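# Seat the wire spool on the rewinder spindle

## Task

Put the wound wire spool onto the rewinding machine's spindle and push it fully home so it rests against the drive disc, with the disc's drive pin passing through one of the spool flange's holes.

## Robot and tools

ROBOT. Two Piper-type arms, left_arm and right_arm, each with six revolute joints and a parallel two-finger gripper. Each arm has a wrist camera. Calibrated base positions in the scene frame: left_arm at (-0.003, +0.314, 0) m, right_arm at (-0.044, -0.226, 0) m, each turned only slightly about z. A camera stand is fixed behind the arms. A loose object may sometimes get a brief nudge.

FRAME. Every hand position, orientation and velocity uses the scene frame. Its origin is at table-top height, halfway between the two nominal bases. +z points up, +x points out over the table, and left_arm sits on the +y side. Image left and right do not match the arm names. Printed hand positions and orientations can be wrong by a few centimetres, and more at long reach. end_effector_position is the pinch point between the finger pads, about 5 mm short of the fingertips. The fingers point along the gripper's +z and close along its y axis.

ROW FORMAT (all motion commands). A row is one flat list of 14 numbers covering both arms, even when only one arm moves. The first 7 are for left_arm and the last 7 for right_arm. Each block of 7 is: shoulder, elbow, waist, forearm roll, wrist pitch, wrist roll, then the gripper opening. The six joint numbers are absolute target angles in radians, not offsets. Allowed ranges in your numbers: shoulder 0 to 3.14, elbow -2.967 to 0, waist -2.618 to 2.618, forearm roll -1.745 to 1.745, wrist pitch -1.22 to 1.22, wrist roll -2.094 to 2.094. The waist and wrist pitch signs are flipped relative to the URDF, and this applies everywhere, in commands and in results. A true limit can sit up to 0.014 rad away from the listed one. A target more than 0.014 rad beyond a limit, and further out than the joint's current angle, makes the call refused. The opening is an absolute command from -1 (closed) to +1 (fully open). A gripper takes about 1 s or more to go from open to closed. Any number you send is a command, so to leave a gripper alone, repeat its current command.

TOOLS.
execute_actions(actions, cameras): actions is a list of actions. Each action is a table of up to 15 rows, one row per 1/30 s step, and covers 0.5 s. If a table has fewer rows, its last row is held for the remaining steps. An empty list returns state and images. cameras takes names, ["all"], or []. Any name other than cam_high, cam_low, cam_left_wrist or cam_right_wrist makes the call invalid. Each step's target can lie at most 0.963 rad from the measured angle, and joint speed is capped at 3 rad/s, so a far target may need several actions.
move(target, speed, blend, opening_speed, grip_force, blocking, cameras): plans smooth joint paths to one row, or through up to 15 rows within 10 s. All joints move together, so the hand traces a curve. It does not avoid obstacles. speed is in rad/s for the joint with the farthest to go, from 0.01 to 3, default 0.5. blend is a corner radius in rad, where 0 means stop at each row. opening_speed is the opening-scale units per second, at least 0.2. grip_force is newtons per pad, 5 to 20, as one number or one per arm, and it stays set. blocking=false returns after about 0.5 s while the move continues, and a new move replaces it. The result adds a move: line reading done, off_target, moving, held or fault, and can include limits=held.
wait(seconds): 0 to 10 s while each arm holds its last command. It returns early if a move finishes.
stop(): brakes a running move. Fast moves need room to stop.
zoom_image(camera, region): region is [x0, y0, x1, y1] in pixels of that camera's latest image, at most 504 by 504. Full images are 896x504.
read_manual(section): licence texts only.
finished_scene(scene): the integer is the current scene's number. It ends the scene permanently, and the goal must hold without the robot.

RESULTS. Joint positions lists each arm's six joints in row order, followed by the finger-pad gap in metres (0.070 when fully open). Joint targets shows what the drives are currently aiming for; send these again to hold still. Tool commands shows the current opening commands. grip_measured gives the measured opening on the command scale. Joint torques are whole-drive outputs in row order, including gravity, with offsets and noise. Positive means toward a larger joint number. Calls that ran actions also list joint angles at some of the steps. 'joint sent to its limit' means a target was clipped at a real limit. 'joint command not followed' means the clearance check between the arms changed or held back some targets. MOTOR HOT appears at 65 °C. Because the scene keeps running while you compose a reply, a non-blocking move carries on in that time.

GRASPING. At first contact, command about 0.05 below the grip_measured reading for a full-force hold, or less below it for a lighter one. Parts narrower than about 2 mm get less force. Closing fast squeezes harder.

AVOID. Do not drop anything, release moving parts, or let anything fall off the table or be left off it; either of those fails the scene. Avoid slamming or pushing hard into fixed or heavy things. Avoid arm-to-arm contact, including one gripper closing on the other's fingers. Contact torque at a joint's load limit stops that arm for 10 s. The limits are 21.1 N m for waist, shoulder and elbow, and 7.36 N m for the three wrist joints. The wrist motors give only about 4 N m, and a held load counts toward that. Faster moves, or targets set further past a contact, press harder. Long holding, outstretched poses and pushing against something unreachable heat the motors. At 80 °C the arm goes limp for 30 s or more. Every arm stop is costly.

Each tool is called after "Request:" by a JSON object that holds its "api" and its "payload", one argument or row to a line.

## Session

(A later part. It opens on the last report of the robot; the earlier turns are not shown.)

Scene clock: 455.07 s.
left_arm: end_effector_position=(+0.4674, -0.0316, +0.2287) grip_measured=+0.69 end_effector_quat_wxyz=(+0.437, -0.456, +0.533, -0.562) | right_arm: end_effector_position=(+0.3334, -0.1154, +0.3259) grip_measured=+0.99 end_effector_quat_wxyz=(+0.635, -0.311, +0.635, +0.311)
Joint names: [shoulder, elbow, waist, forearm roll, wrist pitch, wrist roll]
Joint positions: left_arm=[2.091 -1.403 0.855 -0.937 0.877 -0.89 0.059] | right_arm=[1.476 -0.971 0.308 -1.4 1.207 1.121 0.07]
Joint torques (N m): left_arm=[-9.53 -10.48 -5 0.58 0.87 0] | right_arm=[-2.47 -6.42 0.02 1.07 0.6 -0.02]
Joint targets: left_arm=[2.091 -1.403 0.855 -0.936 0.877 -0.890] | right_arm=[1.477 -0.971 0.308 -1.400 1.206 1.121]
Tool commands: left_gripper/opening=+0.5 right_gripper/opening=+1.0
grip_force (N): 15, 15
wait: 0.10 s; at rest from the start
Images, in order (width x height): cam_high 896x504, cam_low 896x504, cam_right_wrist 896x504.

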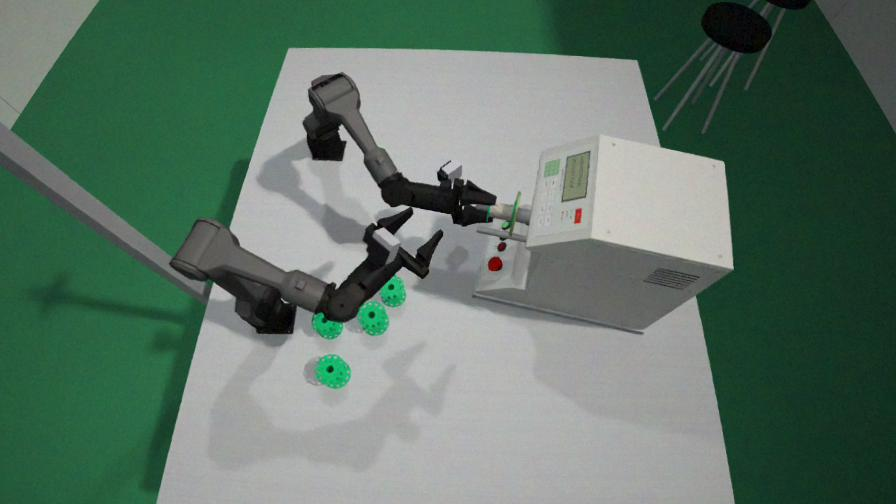

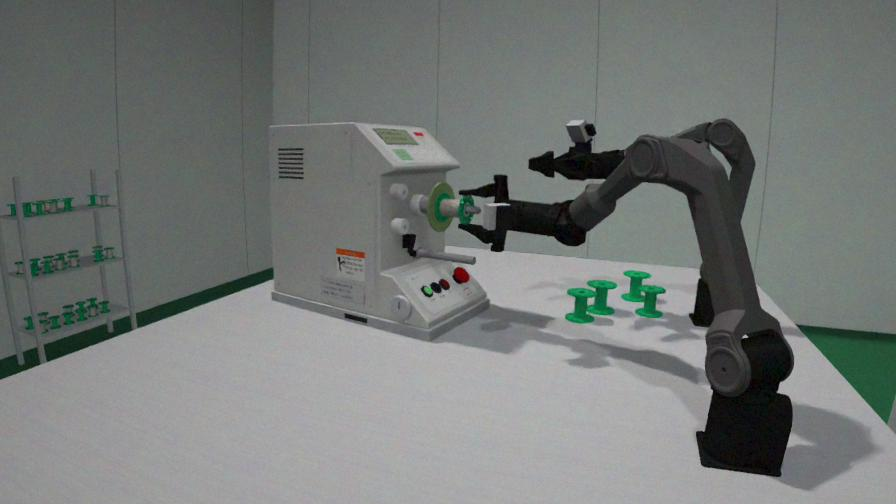

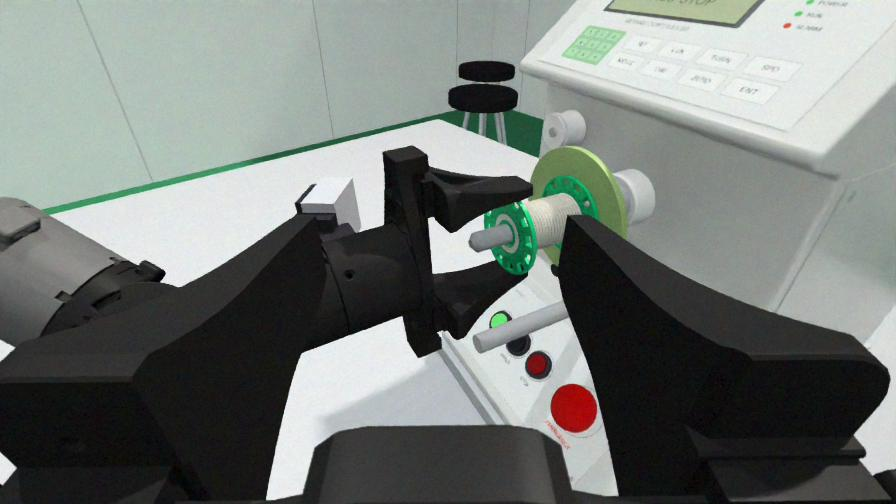

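Request:
{"api": "move", "payload": {
  "target": [2.0910,-1.4035,0.8550,-0.9363,0.8769,-0.8897,1,1.4769,-0.9713,0.308,-1.4003,1.206,1.1207,1],
  "opening_speed": 0.6,
  "cameras": ["cam_left_wrist","cam_right_wrist"]
}}

Request:
{"api": "zoom_image", "payload": {
  "camera": "cam_right_wrist",
  "region": [560, 180, 605, 220]
}}

Request:
{"api": "zoom_image", "payload": {
  "camera": "cam_left_wrist",
  "region": [310, 60, 570, 370]
}}

Scene clock: 467.33 s.
left_arm: end_effector_position=(+0.4679, -0.0309, +0.2287) grip_measured=+0.99 end_effector_quat_wxyz=(+0.438, -0.456, +0.533, -0.562) | right_arm: end_effector_position=(+0.3334, -0.1154, +0.3259) grip_measured=+0.99 end_effector_quat_wxyz=(+0.635, -0.311, +0.635, +0.311)
Joint names: [shoulder, elbow, waist, forearm roll, wrist pitch, wrist roll]
Joint positions: left_arm=[2.091 -1.403 0.854 -0.937 0.877 -0.89 0.07] | right_arm=[1.476 -0.971 0.308 -1.4 1.207 1.121 0.07]
Joint torques (N m): left_arm=[-9.62 -7.21 1.13 0.62 0.45 -0.02] | right_arm=[-2.47 -6.43 0.02 1.06 0.61 -0.02]
Joint targets: left_arm=[2.091 -1.404 0.855 -0.936 0.877 -0.890] | right_arm=[1.477 -0.971 0.308 -1.400 1.206 1.121]
grip_force (N): 15, 15
move: done
Images, in order (width x height): cam_left_wrist 896x504, cam_right_wrist 896x504.

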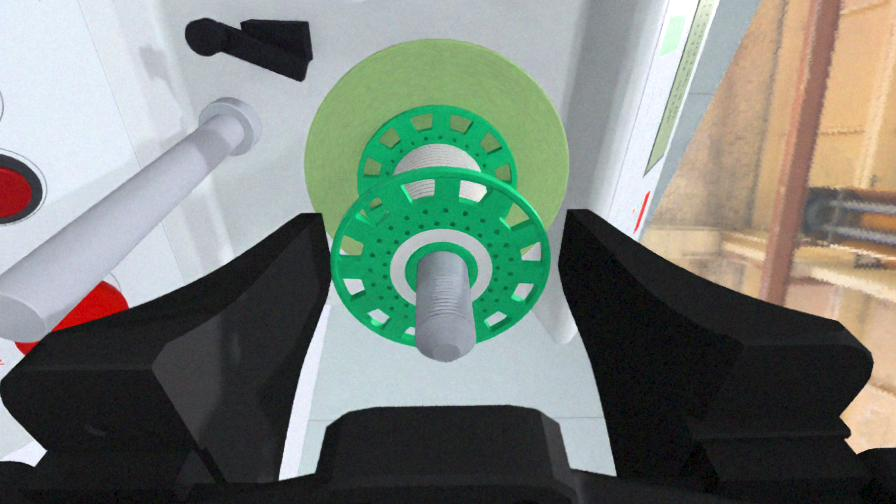

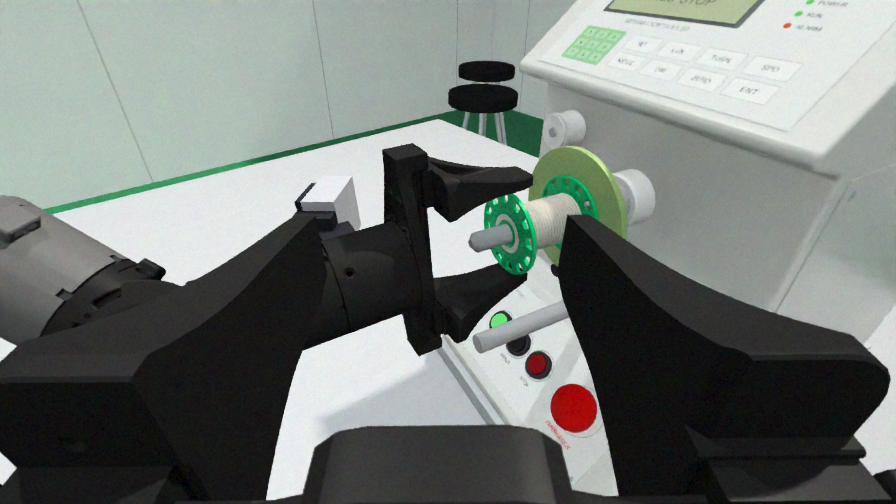

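Scaled by 11.200 from the camera's 896x504 image, which has a finer 1280x720 frame.

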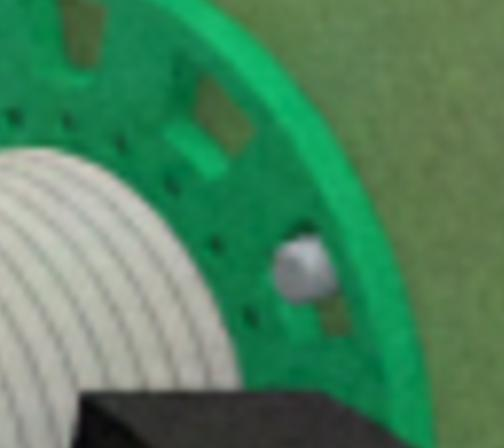

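Scaled by 1.626 from the camera's 896x504 image, which has a finer 1280x720 frame.

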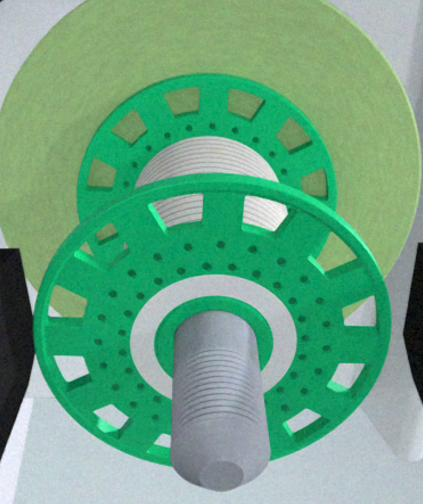

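Request:
{"api": "move", "payload": {
  "target": [
    [2.0607,-1.3499,0.8754,-0.9418,0.9039,-0.9250,1,1.4769,-0.9713,0.308,-1.4003,1.206,1.1207,1],
    [2.0071,-1.2541,0.9171,-0.9558,0.9555,-0.9435,1,1.4769,-0.9713,0.308,-1.4003,1.206,1.1207,1],
    [1.9581,-1.1819,0.9577,-0.9804,0.9948,-0.9450,1,1.4769,-0.9713,0.308,-1.4003,1.206,1.1207,1],
    [1.9200,-1.1170,0.9930,-0.9980,1.0320,-0.9530,1,1.4769,-0.9713,0.308,-1.4003,1.206,1.1207,1]
  ],
  "speed": [0.06,0.15,0.2,0.2],
  "blend": [0.01,0.02,0.02,0],
  "cameras": ["cam_left_wrist","cam_right_wrist","cam_high","cam_low"]
}}

Request:
{"api": "zoom_image", "payload": {
  "camera": "cam_right_wrist",
  "region": [460, 150, 620, 290]
}}

Request:
{"api": "zoom_image", "payload": {
  "camera": "cam_high",
  "region": [470, 180, 550, 250]
}}

Request:
{"api": "zoom_image", "payload": {
  "camera": "cam_low",
  "region": [410, 165, 500, 245]
}}

Scene clock: 471.73 s.
left_arm: end_effector_position=(+0.3932, -0.0156, +0.2302) grip_measured=+0.99 end_effector_quat_wxyz=(+0.431, -0.462, +0.529, -0.567) | right_arm: end_effector_position=(+0.3334, -0.1154, +0.3259) grip_measured=+0.99 end_effector_quat_wxyz=(+0.635, -0.311, +0.635, +0.311)
Joint names: [shoulder, elbow, waist, forearm roll, wrist pitch, wrist roll]
Joint positions: left_arm=[1.919 -1.116 0.994 -0.998 1.033 -0.953 0.07] | right_arm=[1.476 -0.971 0.308 -1.4 1.207 1.121 0.07]
Joint torques (N m): left_arm=[-8.26 -6.59 0.16 0.64 0.47 0.04] | right_arm=[-2.47 -6.44 0.03 1.05 0.62 -0.03]
Joint targets: left_arm=[1.920 -1.117 0.993 -0.998 1.032 -0.953] | right_arm=[1.477 -0.971 0.308 -1.400 1.206 1.121]
grip_force (N): 15, 15
move: done

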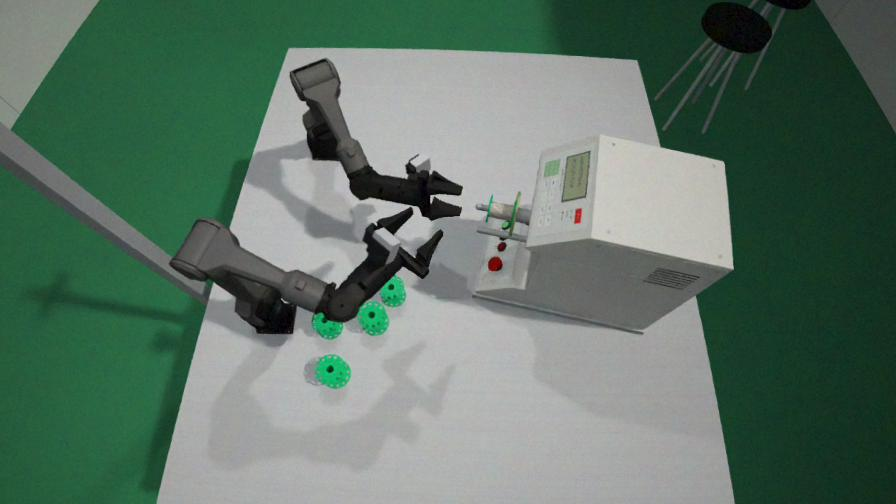

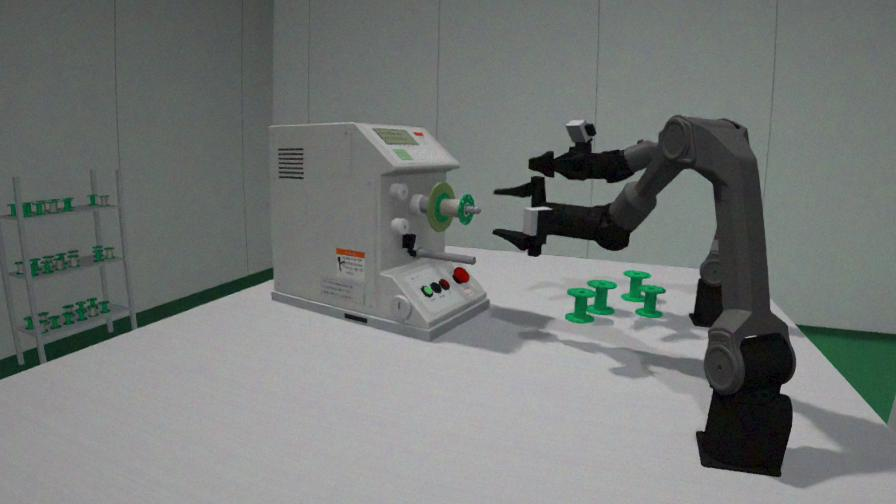

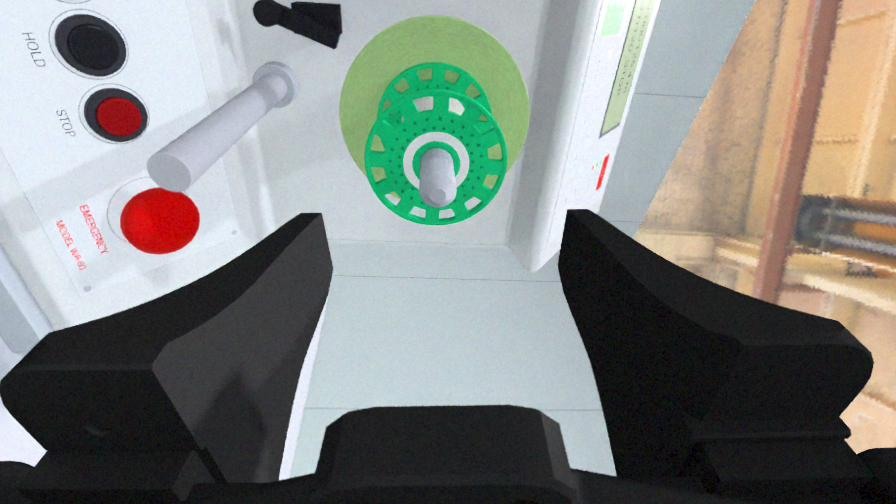

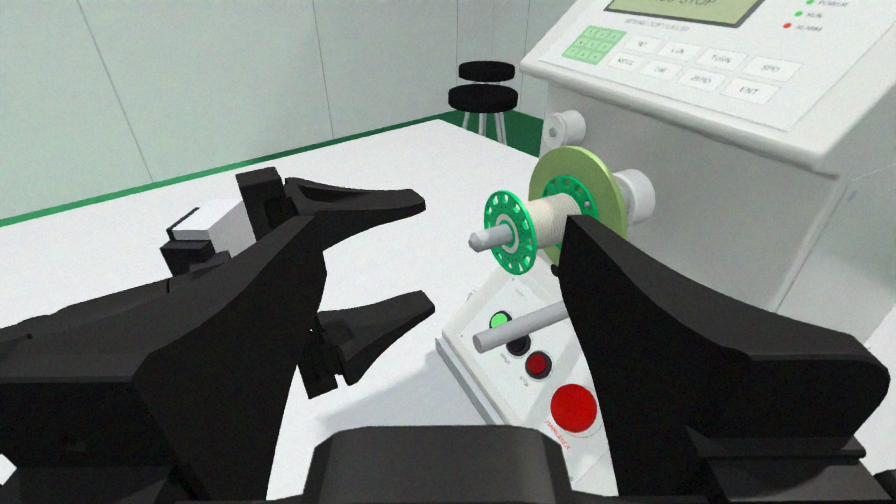

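Scaled by 3.150 from the camera's 896x504 image, which has a finer 1280x720 frame.

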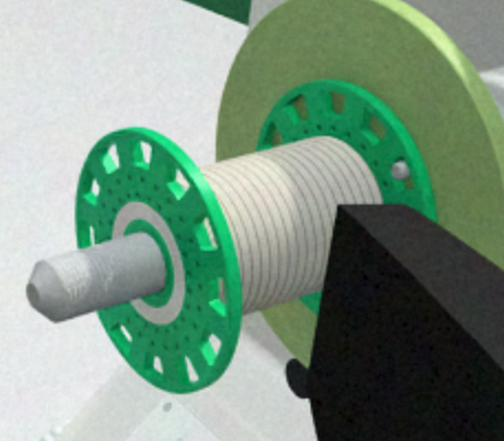

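Scaled by 6.300 from the camera's 896x504 image, which has a finer 1280x720 frame.

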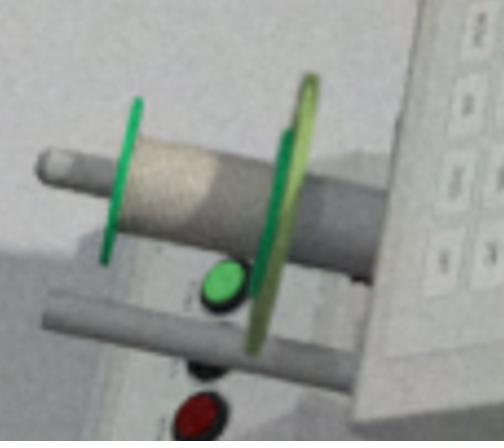

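Scaled by 5.600 from the camera's 896x504 image, which has a finer 1280x720 frame.

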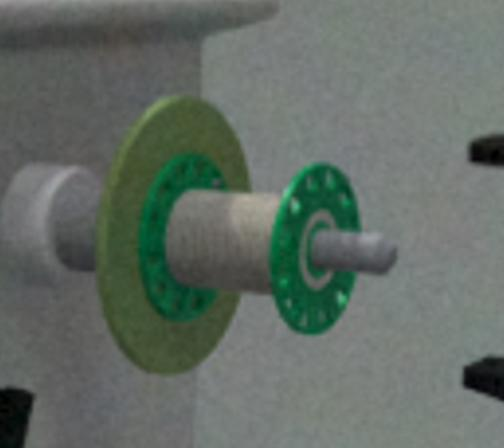

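Request:
{"api": "finished_scene", "payload": {
  "scene": 2
}}

The scene is finished: the task was done.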